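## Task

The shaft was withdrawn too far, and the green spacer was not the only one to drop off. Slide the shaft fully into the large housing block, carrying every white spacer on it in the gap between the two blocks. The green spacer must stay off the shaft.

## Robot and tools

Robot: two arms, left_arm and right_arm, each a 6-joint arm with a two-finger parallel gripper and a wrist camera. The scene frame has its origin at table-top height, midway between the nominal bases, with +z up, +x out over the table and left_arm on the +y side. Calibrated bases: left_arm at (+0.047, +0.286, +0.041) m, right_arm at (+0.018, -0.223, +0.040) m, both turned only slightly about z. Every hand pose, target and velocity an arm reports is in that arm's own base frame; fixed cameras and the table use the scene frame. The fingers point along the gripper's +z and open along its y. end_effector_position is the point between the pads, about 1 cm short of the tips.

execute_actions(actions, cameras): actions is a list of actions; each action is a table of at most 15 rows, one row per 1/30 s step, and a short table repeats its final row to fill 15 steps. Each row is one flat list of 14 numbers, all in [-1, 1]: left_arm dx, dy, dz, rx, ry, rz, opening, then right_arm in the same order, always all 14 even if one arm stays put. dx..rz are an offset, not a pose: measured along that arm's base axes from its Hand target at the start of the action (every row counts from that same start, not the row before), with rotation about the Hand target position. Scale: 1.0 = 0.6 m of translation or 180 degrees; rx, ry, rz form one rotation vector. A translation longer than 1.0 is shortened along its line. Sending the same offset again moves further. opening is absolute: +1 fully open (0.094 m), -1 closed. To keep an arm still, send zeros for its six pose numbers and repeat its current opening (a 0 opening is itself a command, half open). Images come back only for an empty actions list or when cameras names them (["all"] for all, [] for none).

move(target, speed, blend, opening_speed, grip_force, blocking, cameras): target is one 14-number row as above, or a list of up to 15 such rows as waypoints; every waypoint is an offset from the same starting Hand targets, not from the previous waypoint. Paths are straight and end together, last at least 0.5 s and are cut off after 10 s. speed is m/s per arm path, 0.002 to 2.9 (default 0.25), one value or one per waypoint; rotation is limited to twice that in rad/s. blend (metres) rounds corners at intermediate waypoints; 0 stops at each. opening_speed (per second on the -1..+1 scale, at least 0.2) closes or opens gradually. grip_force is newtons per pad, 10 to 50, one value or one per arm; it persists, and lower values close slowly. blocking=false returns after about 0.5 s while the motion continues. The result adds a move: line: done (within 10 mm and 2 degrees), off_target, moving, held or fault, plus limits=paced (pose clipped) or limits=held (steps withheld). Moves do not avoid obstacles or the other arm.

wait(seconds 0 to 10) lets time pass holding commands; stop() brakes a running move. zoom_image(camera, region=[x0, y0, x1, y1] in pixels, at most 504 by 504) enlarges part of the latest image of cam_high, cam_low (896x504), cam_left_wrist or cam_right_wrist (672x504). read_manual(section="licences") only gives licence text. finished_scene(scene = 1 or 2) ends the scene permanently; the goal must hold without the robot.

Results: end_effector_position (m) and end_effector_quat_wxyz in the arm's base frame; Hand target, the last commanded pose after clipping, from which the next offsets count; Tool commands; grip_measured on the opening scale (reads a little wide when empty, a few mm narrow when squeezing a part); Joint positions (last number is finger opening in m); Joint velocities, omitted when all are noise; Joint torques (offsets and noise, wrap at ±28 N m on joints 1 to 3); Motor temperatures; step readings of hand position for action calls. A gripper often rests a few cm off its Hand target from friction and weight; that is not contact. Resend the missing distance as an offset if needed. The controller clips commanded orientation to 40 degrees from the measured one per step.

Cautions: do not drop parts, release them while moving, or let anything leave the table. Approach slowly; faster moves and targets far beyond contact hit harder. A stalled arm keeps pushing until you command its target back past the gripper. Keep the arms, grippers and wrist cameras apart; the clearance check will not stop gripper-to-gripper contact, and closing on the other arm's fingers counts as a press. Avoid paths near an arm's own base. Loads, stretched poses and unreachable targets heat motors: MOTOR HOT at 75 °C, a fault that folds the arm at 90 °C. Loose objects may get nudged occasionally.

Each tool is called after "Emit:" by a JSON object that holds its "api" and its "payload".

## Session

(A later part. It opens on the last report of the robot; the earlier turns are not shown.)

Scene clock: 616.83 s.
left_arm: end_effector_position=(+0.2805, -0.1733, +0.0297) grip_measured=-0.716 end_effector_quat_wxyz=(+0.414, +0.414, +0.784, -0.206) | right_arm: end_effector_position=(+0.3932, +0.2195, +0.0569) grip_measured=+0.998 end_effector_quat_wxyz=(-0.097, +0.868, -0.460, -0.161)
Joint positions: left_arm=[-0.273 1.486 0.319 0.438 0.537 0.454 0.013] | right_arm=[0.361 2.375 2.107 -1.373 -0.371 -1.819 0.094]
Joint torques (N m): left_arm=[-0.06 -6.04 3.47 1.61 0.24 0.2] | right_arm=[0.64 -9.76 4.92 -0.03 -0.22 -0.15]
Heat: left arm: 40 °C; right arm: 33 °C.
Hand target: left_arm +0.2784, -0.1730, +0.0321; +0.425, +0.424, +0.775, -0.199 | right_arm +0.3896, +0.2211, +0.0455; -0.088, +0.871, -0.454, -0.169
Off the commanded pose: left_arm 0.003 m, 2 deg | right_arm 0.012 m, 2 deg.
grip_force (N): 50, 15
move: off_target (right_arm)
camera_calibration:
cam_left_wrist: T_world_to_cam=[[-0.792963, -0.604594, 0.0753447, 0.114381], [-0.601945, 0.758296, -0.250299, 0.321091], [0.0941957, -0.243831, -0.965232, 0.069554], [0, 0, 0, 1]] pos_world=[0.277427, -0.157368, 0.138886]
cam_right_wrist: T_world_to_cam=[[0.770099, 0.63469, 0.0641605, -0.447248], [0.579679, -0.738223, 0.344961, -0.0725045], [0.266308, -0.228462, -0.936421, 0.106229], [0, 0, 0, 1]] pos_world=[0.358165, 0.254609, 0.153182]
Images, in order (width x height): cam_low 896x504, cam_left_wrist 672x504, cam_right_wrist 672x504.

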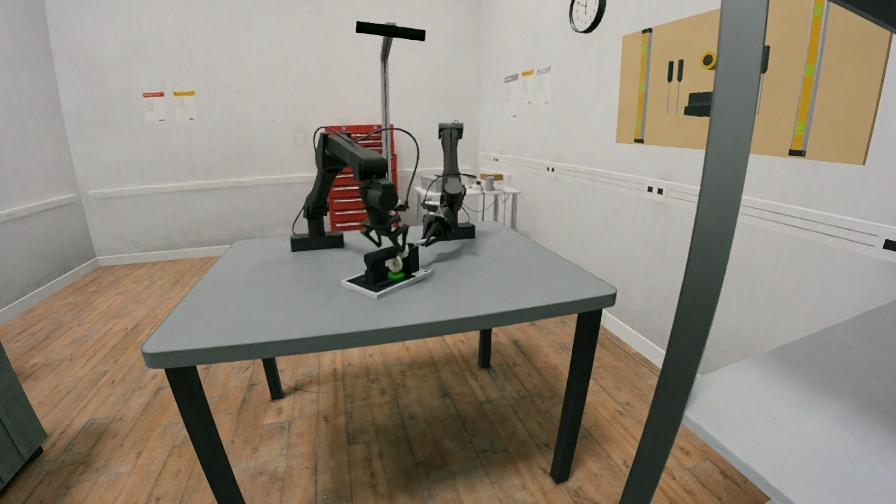

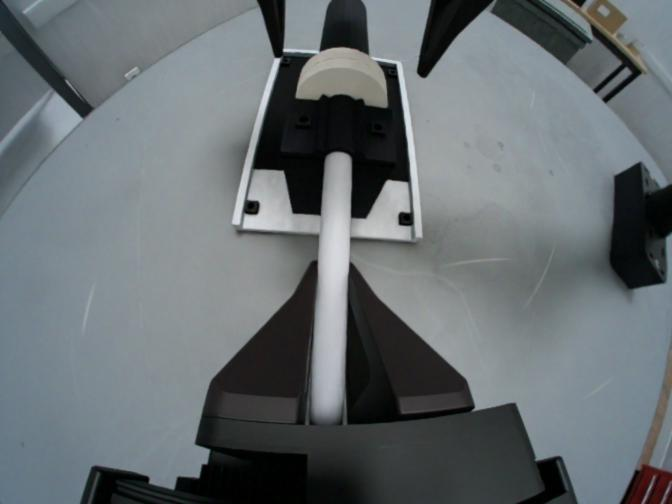

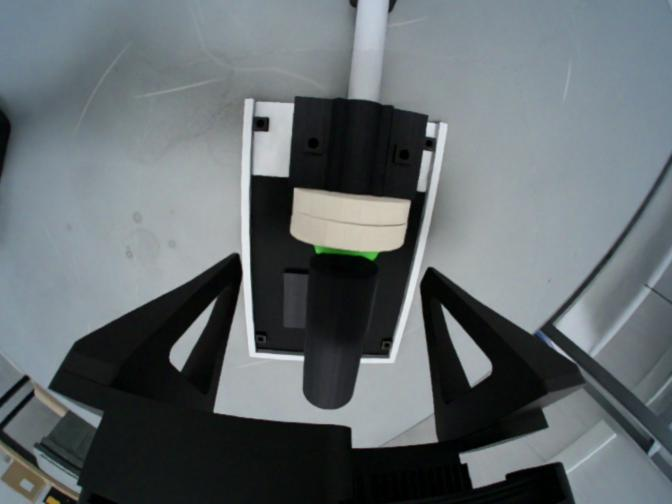

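Emit:
{"api": "move", "payload": {"target": [[0,0,0,0,0,0,-1, -0.003,0.004,-0.04,0,0,0,1],[0,0,0,0,0,0,-1, -0.003,0.004,-0.07,0,0,0,1]], "speed": 0.08, "cameras": ["cam_right_wrist","cam_low"]}}

Emit:
{"api": "zoom_image", "payload": {"camera": "cam_low", "region": [375, 235, 425, 285]}}

Scene clock: 619.70 s.
left_arm: end_effector_position=(+0.2804, -0.1733, +0.0297) grip_measured=-0.716 end_effector_quat_wxyz=(+0.414, +0.414, +0.784, -0.206) | right_arm: end_effector_position=(+0.3926, +0.2221, +0.0151) grip_measured=+0.998 end_effector_quat_wxyz=(-0.097, +0.869, -0.457, -0.160)
Joint positions: left_arm=[-0.273 1.486 0.318 0.438 0.537 0.454 0.013] | right_arm=[0.367 2.398 1.98 -1.221 -0.371 -1.819 0.094]
Joint torques (N m): left_arm=[0.06 -6.06 3.51 1.6 0.26 0.24] | right_arm=[0.64 -9.83 4.93 -0.01 -0.23 -0.09]
Heat: left arm: 40 °C; right arm: 33 °C.
Hand target: left_arm +0.2783, -0.1730, +0.0320; +0.425, +0.424, +0.775, -0.199 | right_arm +0.3880, +0.2234, +0.0036; -0.088, +0.871, -0.454, -0.169
Off the commanded pose: left_arm 0.003 m, 2 deg | right_arm 0.013 m, 2 deg.
grip_force (N): 50, 15
move: off_target (right_arm)
camera_calibration:
cam_right_wrist: T_world_to_cam=[[0.766019, 0.639363, 0.0665534, -0.4452], [0.583296, -0.734865, 0.346033, -0.0579951], [0.270149, -0.226248, -0.935859, 0.0658059], [0, 0, 0, 1]] pos_world=[0.357083, 0.256914, 0.111283]
Images, in order (width x height): cam_low 896x504, cam_right_wrist 672x504.

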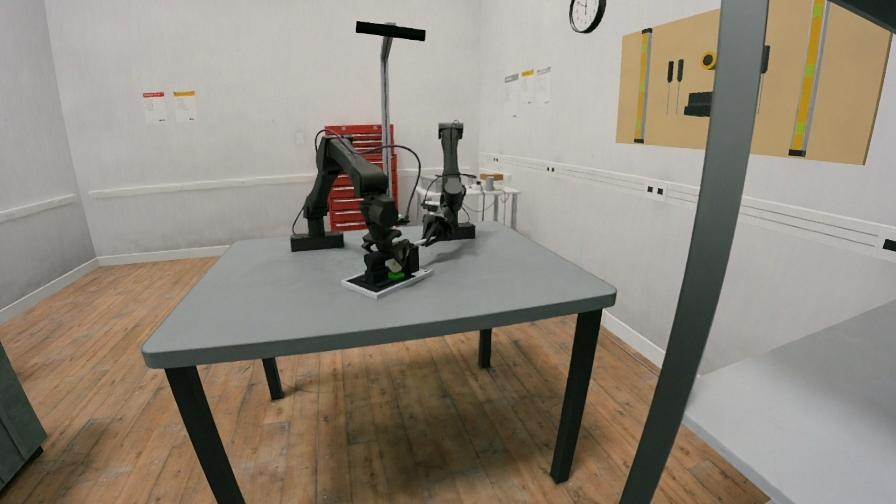

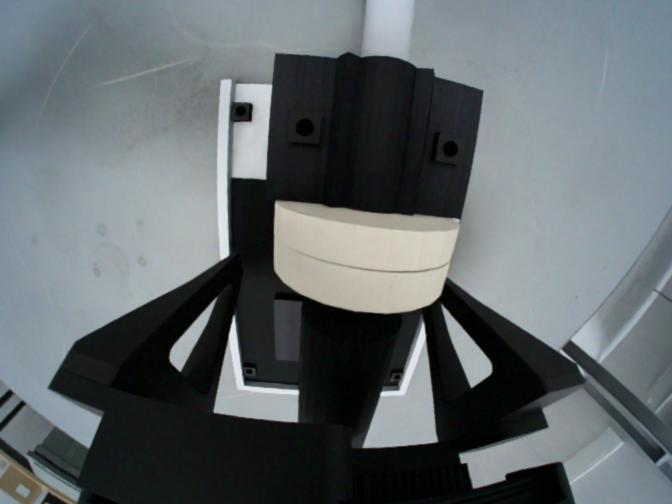

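Scaled by 10.080 from the camera's 896x504 image, which has a finer 1280x720 frame.

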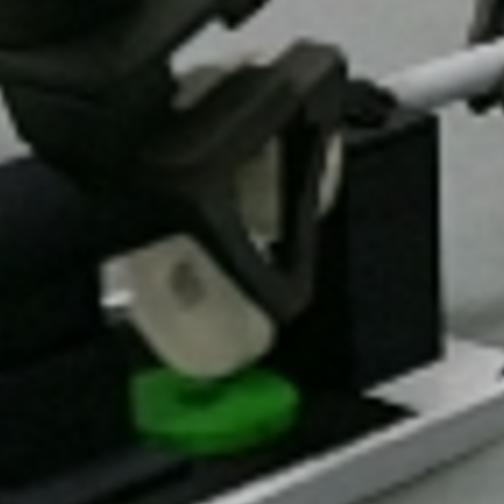

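Emit:
{"api": "move", "payload": {"target": [[0,0,0,0,0,0,-1, 0,0,-0.014,0,0,0,1]], "speed": 0.05, "cameras": ["cam_low"]}}

Emit:
{"api": "zoom_image", "payload": {"camera": "cam_low", "region": [375, 235, 425, 285]}}

Emit:
{"api": "move", "payload": {"target": [[0,0,0,0,0,0,-1, 0,0,0,0,0,0,-0.2]], "opening_speed": 0.5, "cameras": ["cam_low","cam_right_wrist"]}}

Emit:
{"api": "zoom_image", "payload": {"camera": "cam_low", "region": [375, 235, 425, 285]}}

Scene clock: 621.30 s.
left_arm: end_effector_position=(+0.2804, -0.1733, +0.0297) grip_measured=-0.716 end_effector_quat_wxyz=(+0.414, +0.414, +0.784, -0.206) | right_arm: end_effector_position=(+0.3939, +0.2226, +0.0105) grip_measured=+0.998 end_effector_quat_wxyz=(-0.100, +0.870, -0.457, -0.157)
Joint positions: left_arm=[-0.273 1.486 0.318 0.438 0.537 0.454 0.013] | right_arm=[0.367 2.399 1.964 -1.196 -0.371 -1.819 0.094]
Joint torques (N m): left_arm=[-0.06 -6.17 3.51 1.61 0.23 0.23] | right_arm=[0.62 -9.35 4.57 -0.02 -0.22 -0.1]
Heat: left arm: 40 °C; right arm: 33 °C.
Hand target: left_arm +0.2783, -0.1730, +0.0320; +0.425, +0.424, +0.775, -0.199 | right_arm +0.3879, +0.2234, -0.0049; -0.088, +0.871, -0.454, -0.169
Off the commanded pose: left_arm 0.003 m, 2 deg | right_arm 0.016 m, 2 deg.
grip_force (N): 50, 15
move: off_target (right_arm)
Images, in order (width x height): cam_low 896x504.

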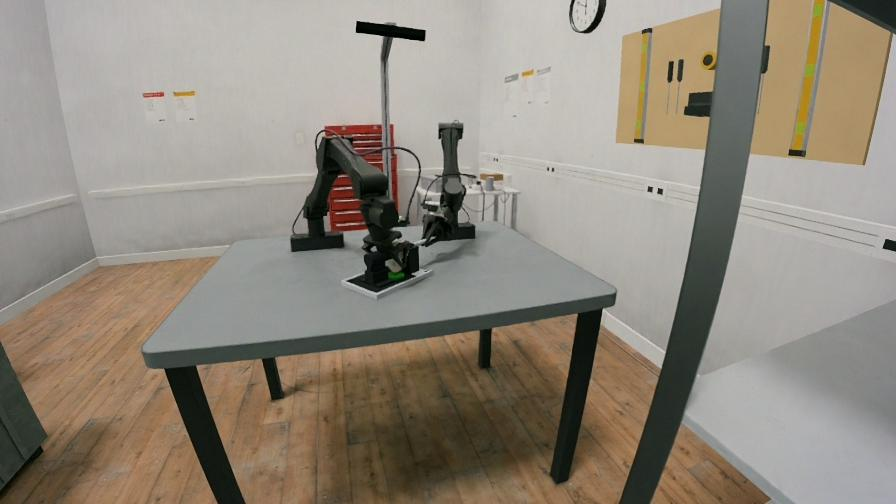

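Scaled by 10.080 from the camera's 896x504 image, which has a finer 1280x720 frame.

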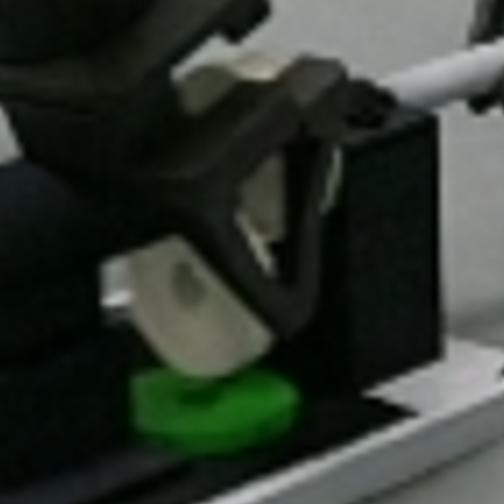

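Scene clock: 627.43 s.
left_arm: end_effector_position=(+0.2804, -0.1733, +0.0297) grip_measured=-0.716 end_effector_quat_wxyz=(+0.414, +0.414, +0.784, -0.206) | right_arm: end_effector_position=(+0.3967, +0.2237, +0.0103) grip_measured=-0.198 end_effector_quat_wxyz=(-0.105, +0.870, -0.456, -0.153)
Joint positions: left_arm=[-0.273 1.486 0.318 0.438 0.537 0.454 0.013] | right_arm=[0.367 2.399 1.964 -1.183 -0.371 -1.819 0.038]
Joint torques (N m): left_arm=[-0.1 -6.2 3.38 1.63 0.24 0.21] | right_arm=[0.62 -9.35 4.66 -0.09 -0.22 -0.09]
Heat: left arm: 40 °C; right arm: 33 °C.
Hand target: left_arm +0.2783, -0.1730, +0.0320; +0.425, +0.424, +0.775, -0.199 | right_arm +0.3879, +0.2234, -0.0049; -0.088, +0.871, -0.454, -0.169
Off the commanded pose: left_arm 0.003 m, 2 deg | right_arm 0.018 m, 3 deg.
grip_force (N): 50, 15
move: off_target (right_arm)
camera_calibration:
cam_right_wrist: T_world_to_cam=[[0.764544, 0.638816, 0.0859421, -0.448564], [0.576597, -0.737409, 0.351801, -0.0543532], [0.288111, -0.219413, -0.932121, 0.0518296], [0, 0, 0, 1]] pos_world=[0.359354, 0.257841, 0.105984]
Images, in order (width x height): cam_low 896x504, cam_right_wrist 672x504.

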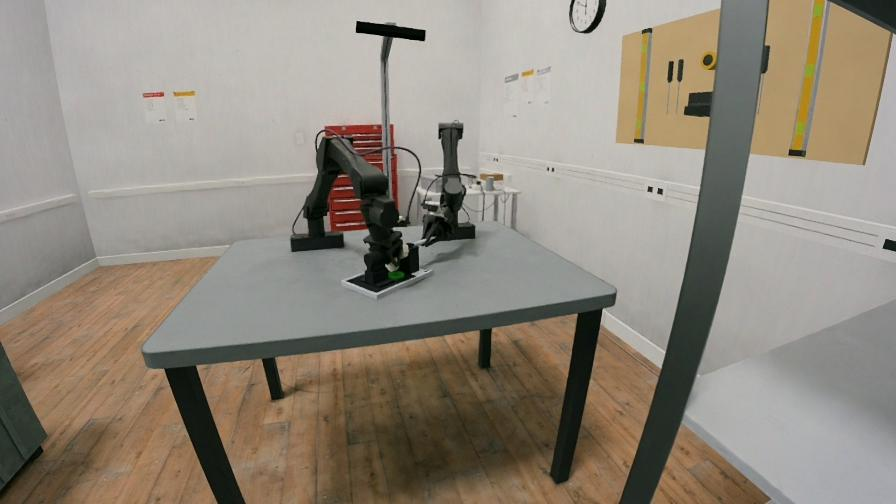

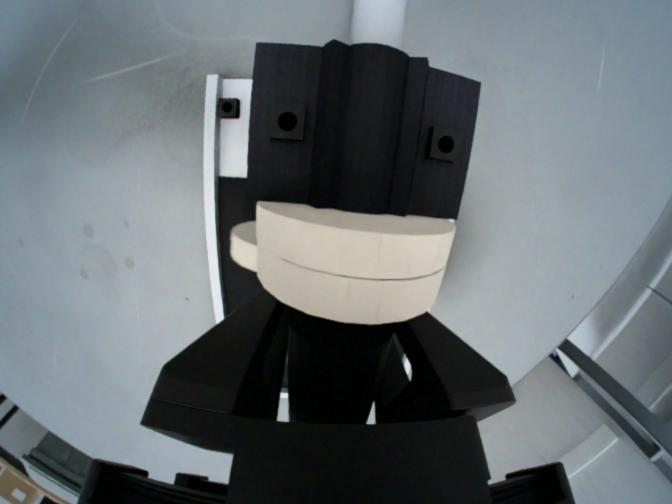

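Scaled by 10.080 from the camera's 896x504 image, which has a finer 1280x720 frame.

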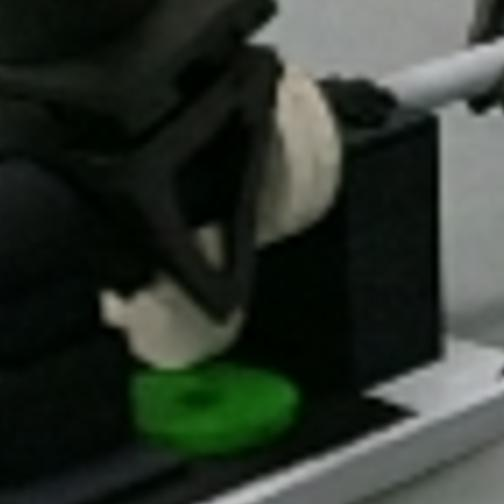

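Emit:
{"api": "move", "payload": {"target": [[0,0,0,0,0,0,-1, 0,0,0,0,0,0,1],[0,0,0,0,0,0,-1, 0,0,0.1,0,0,0,1]], "speed": 0.12, "cameras": ["cam_low","cam_right_wrist"]}}

Emit:
{"api": "zoom_image", "payload": {"camera": "cam_low", "region": [375, 235, 425, 285]}}

Emit:
{"api": "zoom_image", "payload": {"camera": "cam_right_wrist", "region": [220, 130, 460, 330]}}

Scene clock: 630.03 s.
left_arm: end_effector_position=(+0.2804, -0.1733, +0.0297) grip_measured=-0.716 end_effector_quat_wxyz=(+0.414, +0.414, +0.784, -0.206) | right_arm: end_effector_position=(+0.3889, +0.2207, +0.0466) grip_measured=+0.998 end_effector_quat_wxyz=(-0.085, +0.867, -0.460, -0.171)
Joint positions: left_arm=[-0.273 1.486 0.318 0.438 0.537 0.454 0.013] | right_arm=[0.367 2.399 2.106 -1.378 -0.371 -1.819 0.094]
Joint torques (N m): left_arm=[-0.12 -6.09 3.45 1.61 0.25 0.23] | right_arm=[0.64 -12.16 7.05 -0.3 -0.23 -0.09]
Heat: left arm: 40 °C; right arm: 32 °C.
Hand target: left_arm +0.2783, -0.1730, +0.0320; +0.425, +0.424, +0.775, -0.199 | right_arm +0.3880, +0.2235, +0.0552; -0.089, +0.871, -0.454, -0.169
Off the commanded pose: left_arm 0.003 m, 2 deg | right_arm 0.009 m, 1 deg.
grip_force (N): 50, 15
move: done
camera_calibration:
cam_right_wrist: T_world_to_cam=[[0.767634, 0.639922, 0.0351782, -0.442852], [0.593818, -0.73083, 0.336553, -0.0722923], [0.241077, -0.23746, -0.941007, 0.109963], [0, 0, 0, 1]] pos_world=[0.356367, 0.25667, 0.143385]
Images, in order (width x height): cam_low 896x504, cam_right_wrist 672x504.

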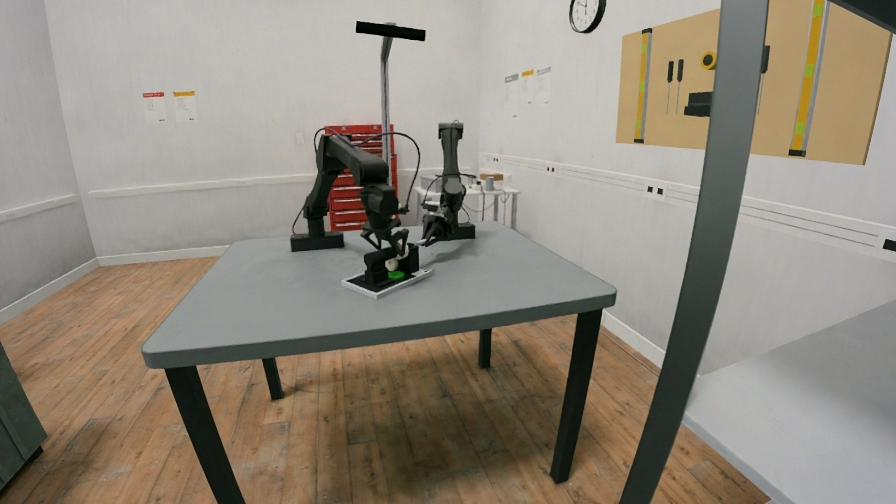

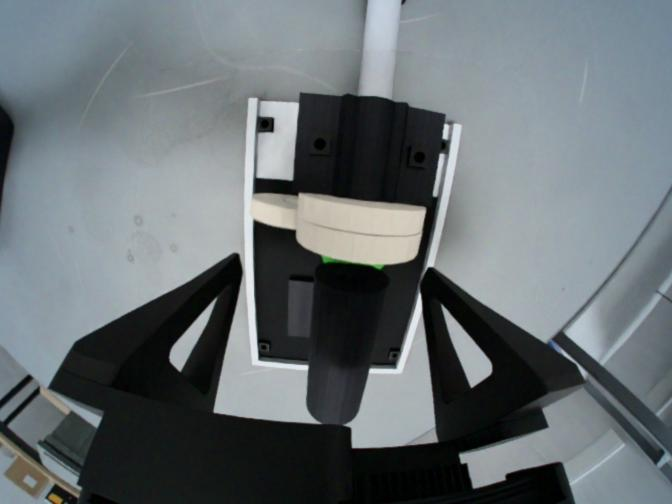

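Scaled by 10.080 from the camera's 896x504 image, which has a finer 1280x720 frame.

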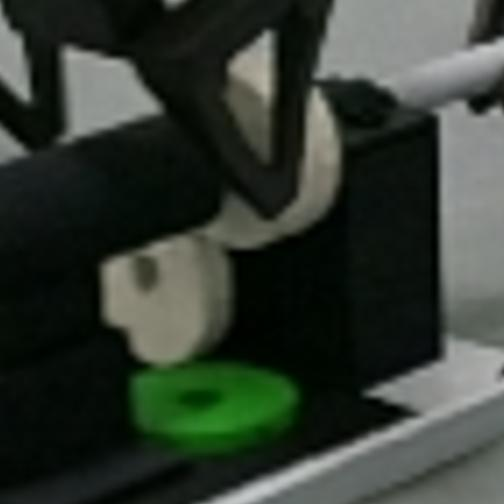

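Scaled by 2.100 from the camera's 672x504 image, which has a finer 960x720 frame.

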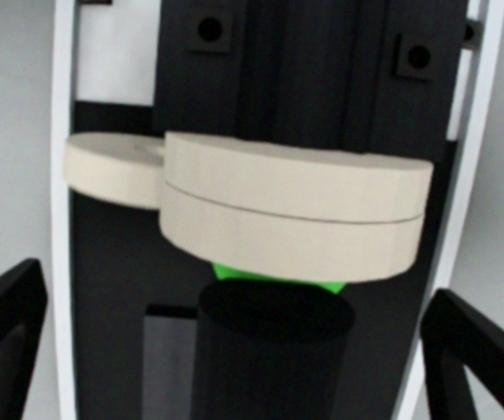

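Emit:
{"api": "move", "payload": {"target": [[0,0,0,0,0,0,-0.3, 0,0,0.12,0,0,0,0.2],[0,0,0.15,0,0,0,-0.3, 0,0,0.16,0,0,0,0.2],[-0.09,0.358,0.237,0,0,0,-0.3, -0.2,-0.1,0.16,0,0,0,0.2]], "speed": 0.2, "cameras": ["cam_high","cam_right_wrist"]}}

Emit:
{"api": "zoom_image", "payload": {"camera": "cam_high", "region": [400, 180, 520, 320]}}

Scene clock: 640.37 s.
left_arm: end_effector_position=(+0.2220, +0.0397, +0.1678) grip_measured=-0.302 end_effector_quat_wxyz=(+0.418, +0.427, +0.777, -0.199) | right_arm: end_effector_position=(+0.2698, +0.1661, +0.1484) grip_measured=+0.202 end_effector_quat_wxyz=(-0.084, +0.868, -0.458, -0.172)
Joint positions: left_arm=[0.863 1.433 1.022 -1.487 0.924 2.033 0.033] | right_arm=[0.342 1.823 1.626 -1.49 -0.368 -1.851 0.056]
Joint torques (N m): left_arm=[0.44 -3.99 7.32 -0.42 0.67 0.08] | right_arm=[-0.55 -8.81 4.56 -0.14 -0.21 -0.15]
Heat: left arm: 40 °C; right arm: 33 °C.
Hand target: left_arm +0.2244, +0.0418, +0.1743; +0.425, +0.424, +0.774, -0.199 | right_arm +0.2679, +0.1634, +0.1511; -0.088, +0.871, -0.454, -0.169
Off the commanded pose: left_arm 0.007 m, 1 deg | right_arm 0.004 m, 1 deg.
grip_force (N): 50, 15
move: done
camera_calibration:
cam_right_wrist: T_world_to_cam=[[0.764187, 0.644215, 0.0317251, -0.319345], [0.599177, -0.72725, 0.334806, -0.0773892], [0.238759, -0.236845, -0.941753, 0.222185], [0, 0, 0, 1]] pos_world=[0.23736, 0.202069, 0.245285]
Images, in order (width x height): cam_high 896x504, cam_right_wrist 672x504.

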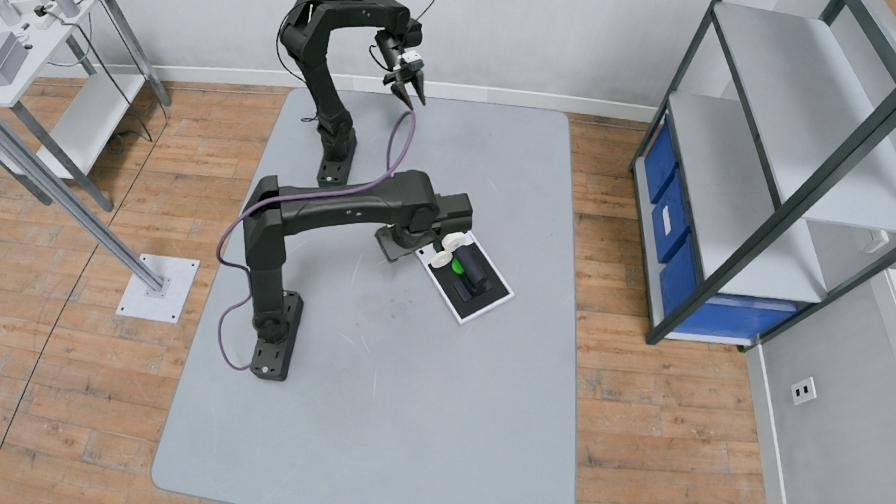

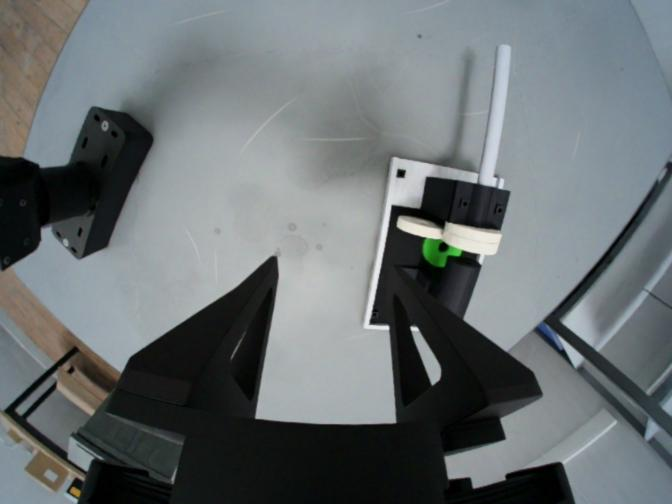

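Scaled by 3.600 from the camera's 896x504 image, which has a finer 1280x720 frame.

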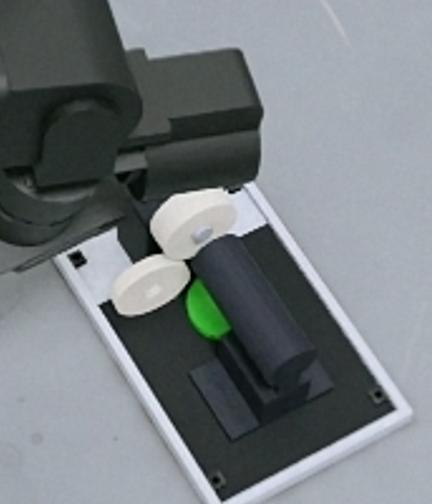

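Emit:
{"api": "zoom_image", "payload": {"camera": "cam_right_wrist", "region": [350, 130, 540, 340]}}

Emit:
{"api": "zoom_image", "payload": {"camera": "cam_high", "region": [425, 225, 475, 275]}}

Scaled by 2.400 from the camera's 672x504 image, which has a finer 960x720 frame.

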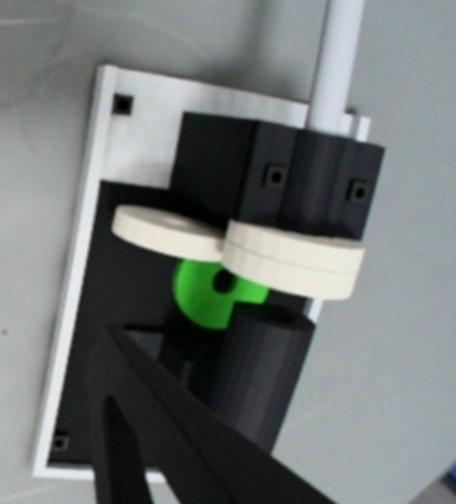

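Scaled by 10.080 from the camera's 896x504 image, which has a finer 1280x720 frame.

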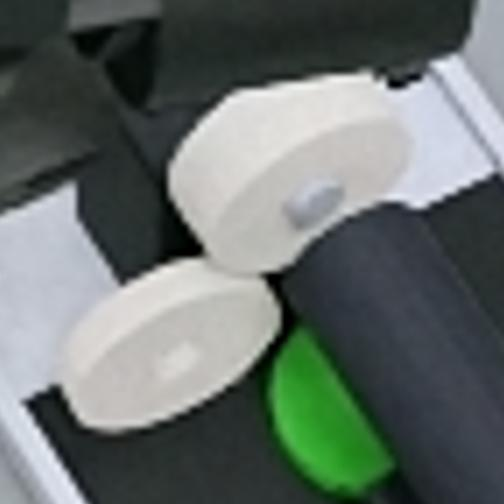

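Emit:
{"api": "move", "payload": {"target": [[0,0,0,0,0,0,-0.3, 0,0,0.1,0.2603,-0.0458,-0.4733,0.3]], "speed": 0.35, "cameras": ["cam_high","cam_right_wrist"]}}

Scene clock: 646.03 s.
left_arm: end_effector_position=(+0.2219, +0.0396, +0.1679) grip_measured=-0.302 end_effector_quat_wxyz=(+0.418, +0.427, +0.776, -0.199) | right_arm: end_effector_position=(+0.2693, +0.1642, +0.2151) grip_measured=+0.298 end_effector_quat_wxyz=(+0.514, -0.259, +0.802, +0.162)
Joint positions: left_arm=[0.863 1.433 1.022 -1.488 0.924 2.033 0.033] | right_arm=[0.465 0.805 0.611 -0.244 -0.139 -0.072 0.061]
Joint torques (N m): left_arm=[0.61 -3.97 7.31 -0.43 0.64 0.1] | right_arm=[0.65 -1.37 5.94 1.63 0.05 0.06]
Heat: left arm: 39 °C; right arm: 32 °C.
Hand target: left_arm +0.2244, +0.0417, +0.1743; +0.425, +0.424, +0.774, -0.199 | right_arm +0.2679, +0.1634, +0.2112; +0.512, -0.254, +0.804, +0.162
Off the commanded pose: left_arm 0.007 m, 1 deg | right_arm 0.004 m, 1 deg.
grip_force (N): 50, 15
move: done
camera_calibration:
cam_right_wrist: T_world_to_cam=[[0.611252, -0.784481, 0.104692, -0.0597728], [-0.697997, -0.596702, -0.395914, 0.384247], [0.373057, 0.168929, -0.9123, 0.175497], [0, 0, 0, 1]] pos_world=[0.239269, 0.152744, 0.318492]
Images, in order (width x height): cam_high 896x504, cam_right_wrist 672x504.

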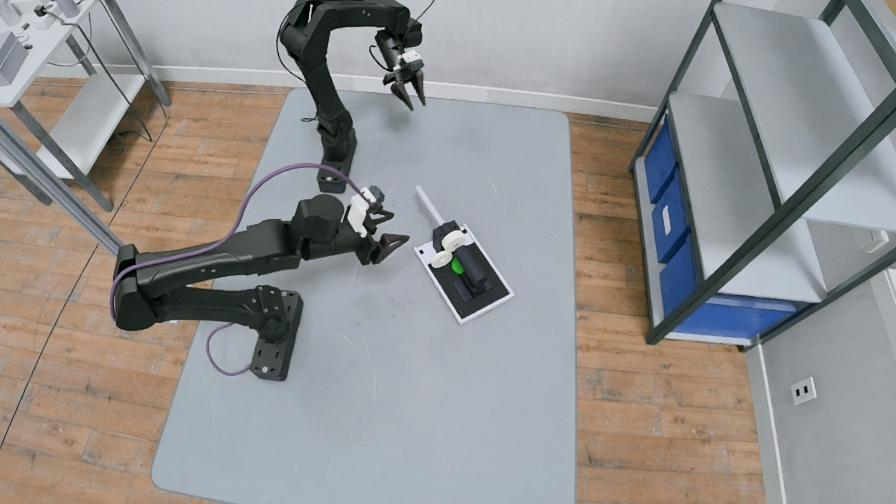

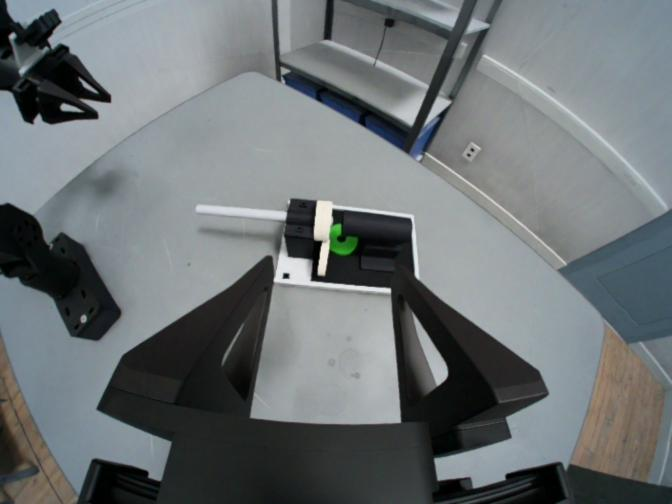

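Emit:
{"api": "move", "payload": {"target": [[0,0,0,0,0,0,-0.3, 0.0717,0.048,-0.235,0,0,0,0.3]], "speed": 0.2, "cameras": ["cam_right_wrist"]}}

Emit:
{"api": "zoom_image", "payload": {"camera": "cam_right_wrist", "region": [220, 120, 460, 330]}}

Scene clock: 648.43 s.
left_arm: end_effector_position=(+0.2219, +0.0396, +0.1679) grip_measured=-0.302 end_effector_quat_wxyz=(+0.418, +0.427, +0.776, -0.199) | right_arm: end_effector_position=(+0.3141, +0.1931, +0.0762) grip_measured=+0.298 end_effector_quat_wxyz=(+0.518, -0.257, +0.800, +0.162)
Joint positions: left_arm=[0.863 1.433 1.022 -1.488 0.924 2.033 0.033] | right_arm=[0.495 1.452 0.288 0.737 -0.109 -0.057 0.061]
Joint torques (N m): left_arm=[0.54 -3.85 7.25 -0.43 0.67 0.05] | right_arm=[0.69 -3.11 4.15 1.71 0.04 0.05]
Heat: left arm: 39 °C; right arm: 32 °C.
Hand target: left_arm +0.2244, +0.0417, +0.1743; +0.425, +0.424, +0.774, -0.199 | right_arm +0.3109, +0.1922, +0.0701; +0.512, -0.254, +0.804, +0.162
Off the commanded pose: left_arm 0.007 m, 1 deg | right_arm 0.007 m, 1 deg.
grip_force (N): 50, 15
move: done
camera_calibration:
cam_right_wrist: T_world_to_cam=[[0.607789, -0.787053, 0.105547, -0.0484104], [-0.696858, -0.592362, -0.404347, 0.377095], [0.380765, 0.172206, -0.908495, 0.0239081], [0, 0, 0, 1]] pos_world=[0.283101, 0.181158, 0.179307]
Images, in order (width x height): cam_right_wrist 672x504.

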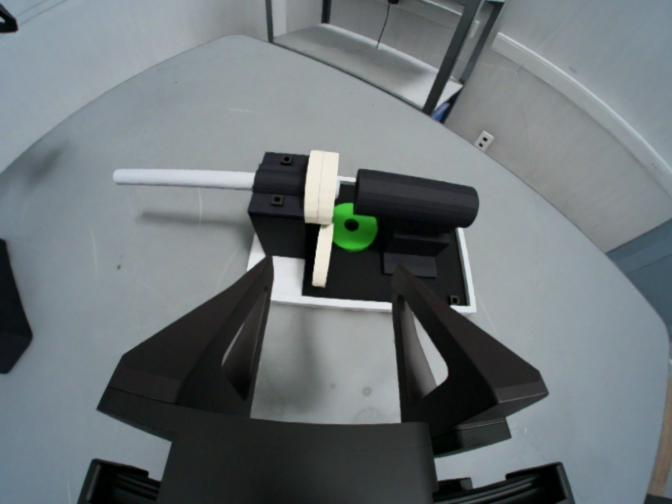

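Scaled by 2.100 from the camera's 672x504 image, which has a finer 960x720 frame.

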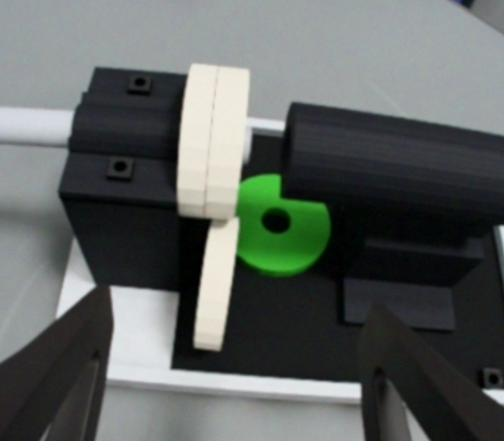

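Emit:
{"api": "move", "payload": {"target": [[0,0,0,0,0,0,-0.3, 0.0465,0.0412,-0.105,0,0,0,0.3]], "speed": 0.1, "cameras": ["cam_right_wrist"]}}

Emit:
{"api": "zoom_image", "payload": {"camera": "cam_right_wrist", "region": [220, 120, 460, 330]}}

Scene clock: 650.70 s.
left_arm: end_effector_position=(+0.2219, +0.0396, +0.1679) grip_measured=-0.302 end_effector_quat_wxyz=(+0.418, +0.427, +0.776, -0.199) | right_arm: end_effector_position=(+0.3362, +0.2143, +0.0086) grip_measured=+0.298 end_effector_quat_wxyz=(+0.511, -0.258, +0.804, +0.160)
Joint positions: left_arm=[0.863 1.433 1.022 -1.488 0.924 2.033 0.033] | right_arm=[0.53 1.965 0.357 1.167 -0.077 -0.043 0.061]
Joint torques (N m): left_arm=[0.49 -3.96 7.12 -0.45 0.68 0.04] | right_arm=[0.64 -4.79 4.16 1.68 0.06 0.07]
Motor temperatures (°C): left_arm=[23 27 29 38 25 26 26] | right_arm=[27 32 27 30 27 26 24]
Heat: left arm: 38 °C; right arm: 32 °C.
Hand target: left_arm +0.2244, +0.0417, +0.1743; +0.425, +0.424, +0.774, -0.199 | right_arm +0.3388, +0.2170, +0.0071; +0.512, -0.254, +0.804, +0.162
Off the commanded pose: left_arm 0.007 m, 1 deg | right_arm 0.004 m, 1 deg.
grip_force (N): 50, 15
move: done
camera_calibration:
cam_right_wrist: T_world_to_cam=[[0.609213, -0.786045, 0.104842, -0.0386853], [-0.701947, -0.596037, -0.389885, 0.380073], [0.368957, 0.16393, -0.914876, -0.0438956], [0, 0, 0, 1]] pos_world=[0.306555, 0.203325, 0.112082]
Images, in order (width x height): cam_right_wrist 672x504.

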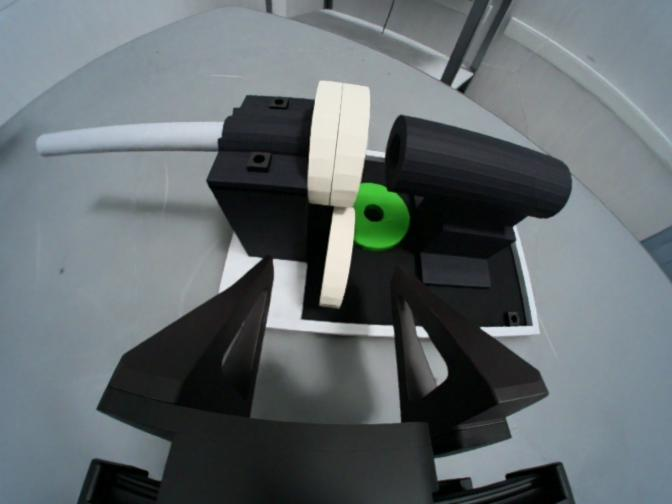

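Scaled by 2.100 from the camera's 672x504 image, which has a finer 960x720 frame.

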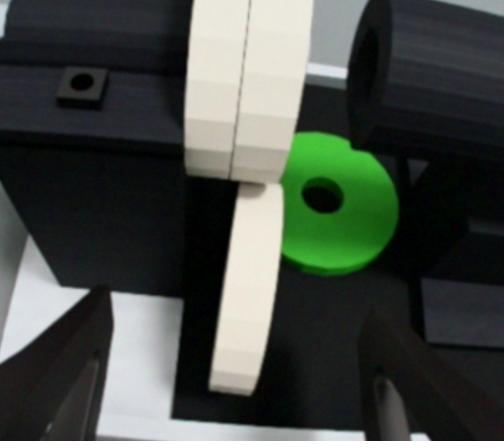

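Emit:
{"api": "move", "payload": {"target": [[0,0,0,0,0,0,-0.3, 0,0,0,0,0,0,-1]], "grip_force": [50, 30], "opening_speed": 0.6, "cameras": ["cam_right_wrist"]}}

Emit:
{"api": "zoom_image", "payload": {"camera": "cam_right_wrist", "region": [220, 120, 460, 330]}}

Scene clock: 654.00 s.
left_arm: end_effector_position=(+0.2219, +0.0396, +0.1679) grip_measured=-0.302 end_effector_quat_wxyz=(+0.418, +0.427, +0.776, -0.199) | right_arm: end_effector_position=(+0.3363, +0.2142, +0.0087) grip_measured=-0.779 end_effector_quat_wxyz=(+0.512, -0.258, +0.804, +0.160)
Joint positions: left_arm=[0.863 1.433 1.022 -1.488 0.924 2.033 0.033] | right_arm=[0.53 1.965 0.357 1.168 -0.076 -0.043 0.01]
Joint torques (N m): left_arm=[0.38 -3.96 7.32 -0.45 0.66 0.06] | right_arm=[0.64 -4.78 4.14 1.66 0.06 0.07]
Heat: left arm: 38 °C; right arm: 32 °C.
Hand target: left_arm +0.2244, +0.0417, +0.1743; +0.425, +0.424, +0.774, -0.199 | right_arm +0.3388, +0.2170, +0.0071; +0.512, -0.254, +0.804, +0.162
Off the commanded pose: left_arm 0.007 m, 1 deg | right_arm 0.004 m, 0 deg.
grip_force (N): 50, 30
move: done
camera_calibration:
cam_right_wrist: T_world_to_cam=[[0.608555, -0.786494, 0.105299, -0.038607], [-0.702037, -0.595494, -0.390552, 0.380157], [0.369872, 0.163749, -0.914539, -0.0440152], [0, 0, 0, 1]] pos_world=[0.306659, 0.203225, 0.112283]
Images, in order (width x height): cam_right_wrist 672x504.

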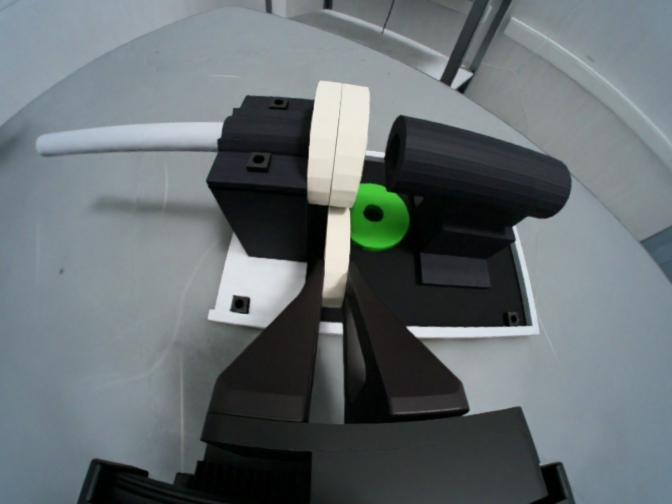

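Scaled by 2.100 from the camera's 672x504 image, which has a finer 960x720 frame.

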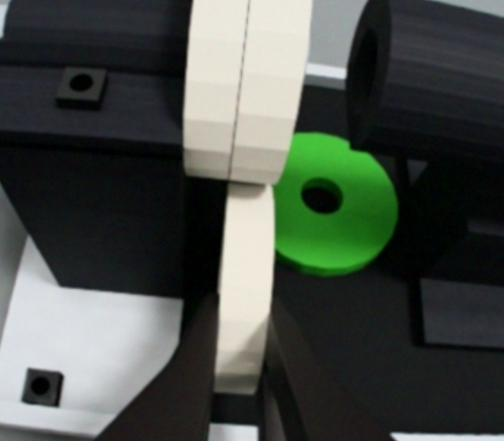

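Emit:
{"api": "move", "payload": {"target": [[0,0,0,0,0,0,-0.3, 0,0,0,0,0,0,-0.6],[0,0,0,0,0,0,-0.3, -0.0085,-0.006,0,0,0,0,-0.6]], "grip_force": [50, 50], "speed": 0.05}}

Emit:
{"api": "move", "payload": {"target": [[0,0,0,0,0,0,-0.3, 0,0,0,0,0,0,-1]], "opening_speed": 0.6, "cameras": ["cam_right_wrist"]}}

Emit:
{"api": "zoom_image", "payload": {"camera": "cam_right_wrist", "region": [220, 120, 460, 330]}}

Scene clock: 656.63 s.
left_arm: end_effector_position=(+0.2219, +0.0396, +0.1679) grip_measured=-0.302 end_effector_quat_wxyz=(+0.418, +0.427, +0.776, -0.199) | right_arm: end_effector_position=(+0.3377, +0.2150, +0.0123) grip_measured=-0.602 end_effector_quat_wxyz=(+0.518, -0.257, +0.800, +0.162)
Joint positions: left_arm=[0.863 1.433 1.022 -1.488 0.924 2.033 0.033] | right_arm=[0.53 1.965 0.357 1.183 -0.076 -0.043 0.019]
Joint torques (N m): left_arm=[0.35 -4.01 7.19 -0.4 0.71 0.03] | right_arm=[0.44 -5.37 2.07 1.65 0.03 0.05]
Heat: left arm: 38 °C; right arm: 32 °C.
Hand target: left_arm +0.2244, +0.0417, +0.1743; +0.425, +0.424, +0.774, -0.199 | right_arm +0.3337, +0.2134, +0.0071; +0.512, -0.254, +0.804, +0.162
Off the commanded pose: left_arm 0.007 m, 1 deg | right_arm 0.007 m, 1 deg.
move: done

Scene clock: 657.50 s.
left_arm: end_effector_position=(+0.2219, +0.0396, +0.1679) grip_measured=-0.302 end_effector_quat_wxyz=(+0.418, +0.427, +0.776, -0.199) | right_arm: end_effector_position=(+0.3378, +0.2151, +0.0124) grip_measured=-0.792 end_effector_quat_wxyz=(+0.519, -0.257, +0.799, +0.162)
Joint positions: left_arm=[0.863 1.433 1.022 -1.488 0.924 2.033 0.033] | right_arm=[0.53 1.965 0.357 1.184 -0.076 -0.043 0.01]
Joint torques (N m): left_arm=[0.4 -3.92 7.21 -0.44 0.66 0.07] | right_arm=[0.42 -5.39 2.09 1.68 0.03 0.06]
Heat: left arm: 38 °C; right arm: 32 °C.
Hand target: left_arm +0.2244, +0.0417, +0.1743; +0.425, +0.424, +0.774, -0.199 | right_arm +0.3337, +0.2134, +0.0071; +0.512, -0.254, +0.804, +0.162
Off the commanded pose: left_arm 0.007 m, 1 deg | right_arm 0.007 m, 1 deg.
move: done
camera_calibration:
cam_right_wrist: T_world_to_cam=[[0.607103, -0.78734, 0.10734, -0.0385007], [-0.6964, -0.592238, -0.405316, 0.380675], [0.382692, 0.171317, -0.907853, -0.0473841], [0, 0, 0, 1]] pos_world=[0.306609, 0.203255, 0.115408]
Images, in order (width x height): cam_right_wrist 672x504.

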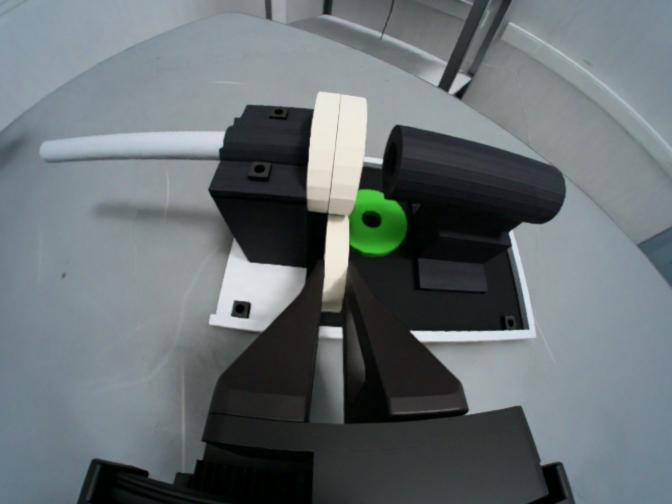

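Scaled by 2.100 from the camera's 672x504 image, which has a finer 960x720 frame.

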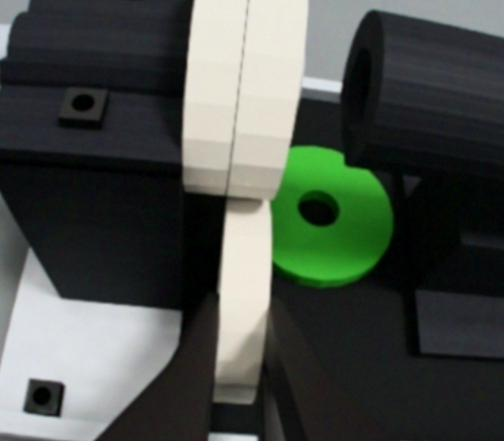

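Emit:
{"api": "move", "payload": {"target": [[0,0,0,0,0,0,-0.3, 0,0,0,0,0,0,-0.6],[0,0,0,0,0,0,-0.3, -0.015,-0.0105,-0.008,0,0,0,-0.6]], "speed": 0.05}}

Emit:
{"api": "move", "payload": {"target": [[0,0,0,0,0,0,-0.3, 0,0,0,0,0,0,-1]], "opening_speed": 0.6, "cameras": ["cam_right_wrist"]}}

Emit:
{"api": "zoom_image", "payload": {"camera": "cam_right_wrist", "region": [220, 120, 460, 330]}}

Scene clock: 659.77 s.
left_arm: end_effector_position=(+0.2219, +0.0396, +0.1679) grip_measured=-0.302 end_effector_quat_wxyz=(+0.418, +0.427, +0.776, -0.199) | right_arm: end_effector_position=(+0.3277, +0.2092, +0.0084) grip_measured=-0.602 end_effector_quat_wxyz=(+0.519, -0.257, +0.799, +0.162)
Joint positions: left_arm=[0.863 1.433 1.022 -1.488 0.924 2.033 0.033] | right_arm=[0.53 1.98 0.31 1.247 -0.076 -0.043 0.019]
Joint torques (N m): left_arm=[0.53 -3.92 7.28 -0.41 0.69 0.07] | right_arm=[0.06 -4.72 2.02 1.7 0 0.04]
Heat: left arm: 38 °C; right arm: 32 °C.
Hand target: left_arm +0.2244, +0.0417, +0.1743; +0.425, +0.424, +0.774, -0.199 | right_arm +0.3247, +0.2071, +0.0023; +0.512, -0.254, +0.804, +0.162
Off the commanded pose: left_arm 0.007 m, 1 deg | right_arm 0.007 m, 1 deg.
move: done

Scene clock: 660.63 s.
left_arm: end_effector_position=(+0.2219, +0.0396, +0.1679) grip_measured=-0.302 end_effector_quat_wxyz=(+0.418, +0.427, +0.776, -0.199) | right_arm: end_effector_position=(+0.3278, +0.2092, +0.0086) grip_measured=-0.803 end_effector_quat_wxyz=(+0.519, -0.257, +0.799, +0.162)
Joint positions: left_arm=[0.863 1.433 1.022 -1.488 0.924 2.033 0.033] | right_arm=[0.53 1.98 0.31 1.247 -0.076 -0.043 0.009]
Joint torques (N m): left_arm=[0.57 -3.82 7.16 -0.4 0.66 0.05] | right_arm=[0.09 -4.7 2.02 1.69 0 0.04]
Heat: left arm: 38 °C; right arm: 32 °C.
Hand target: left_arm +0.2244, +0.0417, +0.1743; +0.425, +0.424, +0.774, -0.199 | right_arm +0.3247, +0.2071, +0.0024; +0.512, -0.254, +0.804, +0.162
Off the commanded pose: left_arm 0.007 m, 1 deg | right_arm 0.007 m, 1 deg.
move: done
camera_calibration:
cam_right_wrist: T_world_to_cam=[[0.606902, -0.787474, 0.107493, -0.0366066], [-0.695924, -0.591859, -0.406686, 0.36845], [0.383875, 0.172012, -0.907222, -0.0465899], [0, 0, 0, 1]] pos_world=[0.296514, 0.197257, 0.111511]
Images, in order (width x height): cam_right_wrist 672x504.

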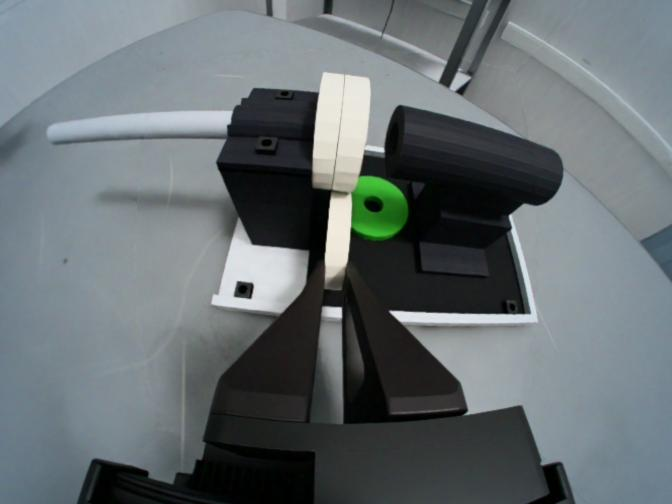

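Scaled by 2.100 from the camera's 672x504 image, which has a finer 960x720 frame.

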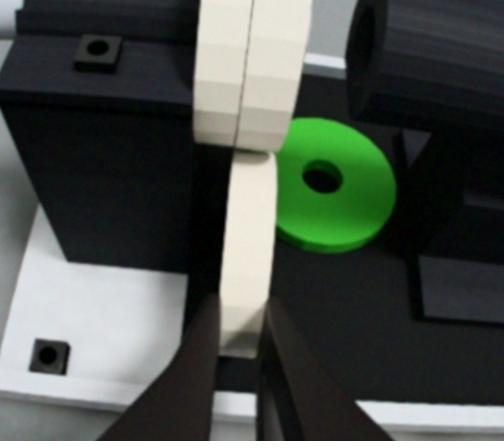

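Emit:
{"api": "move", "payload": {"target": [[0,0,0,0,0,0,-0.3, -0.019,-0.0134,0.033,0,0,0,-1],[0,0,0,0,0,0,-0.3, -0.0017,-0.0379,0.04,0,0,0,-1]], "speed": 0.06, "cameras": ["cam_right_wrist"]}}

Emit:
{"api": "zoom_image", "payload": {"camera": "cam_right_wrist", "region": [220, 120, 460, 330]}}

Scene clock: 663.43 s.
left_arm: end_effector_position=(+0.2219, +0.0396, +0.1679) grip_measured=-0.302 end_effector_quat_wxyz=(+0.418, +0.427, +0.776, -0.199) | right_arm: end_effector_position=(+0.3231, +0.1825, +0.0212) grip_measured=-0.803 end_effector_quat_wxyz=(+0.508, -0.248, +0.809, +0.158)
Joint positions: left_arm=[0.863 1.433 1.022 -1.488 0.924 2.033 0.033] | right_arm=[0.444 1.817 0.254 1.111 -0.139 -0.063 0.009]
Joint torques (N m): left_arm=[0.51 -3.97 7.24 -0.42 0.66 0] | right_arm=[-0.35 -6.53 3.47 1.47 -0.23 -0.14]
Heat: left arm: 37 °C; right arm: 32 °C.
Hand target: left_arm +0.2244, +0.0417, +0.1743; +0.425, +0.424, +0.774, -0.199 | right_arm +0.3237, +0.1844, +0.0263; +0.512, -0.255, +0.804, +0.162
Off the commanded pose: left_arm 0.007 m, 1 deg | right_arm 0.005 m, 1 deg.
move: done
camera_calibration:
cam_right_wrist: T_world_to_cam=[[0.593186, -0.799548, 0.0940949, -0.0492562], [-0.719656, -0.579011, -0.3832, 0.359428], [0.360868, 0.159593, -0.91886, -0.0187123], [0, 0, 0, 1]] pos_world=[0.294635, 0.171717, 0.125174]
Images, in order (width x height): cam_right_wrist 672x504.

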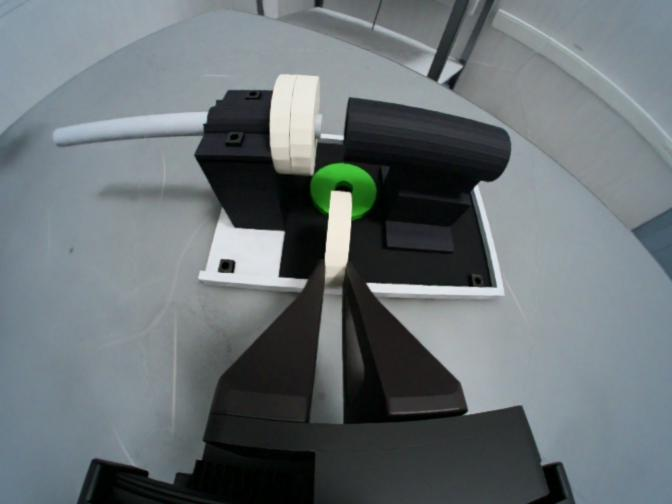

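Scaled by 2.100 from the camera's 672x504 image, which has a finer 960x720 frame.

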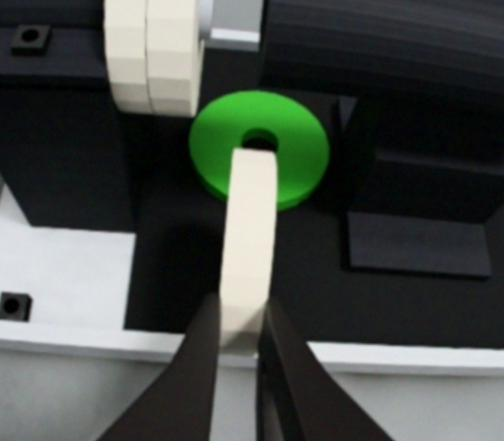

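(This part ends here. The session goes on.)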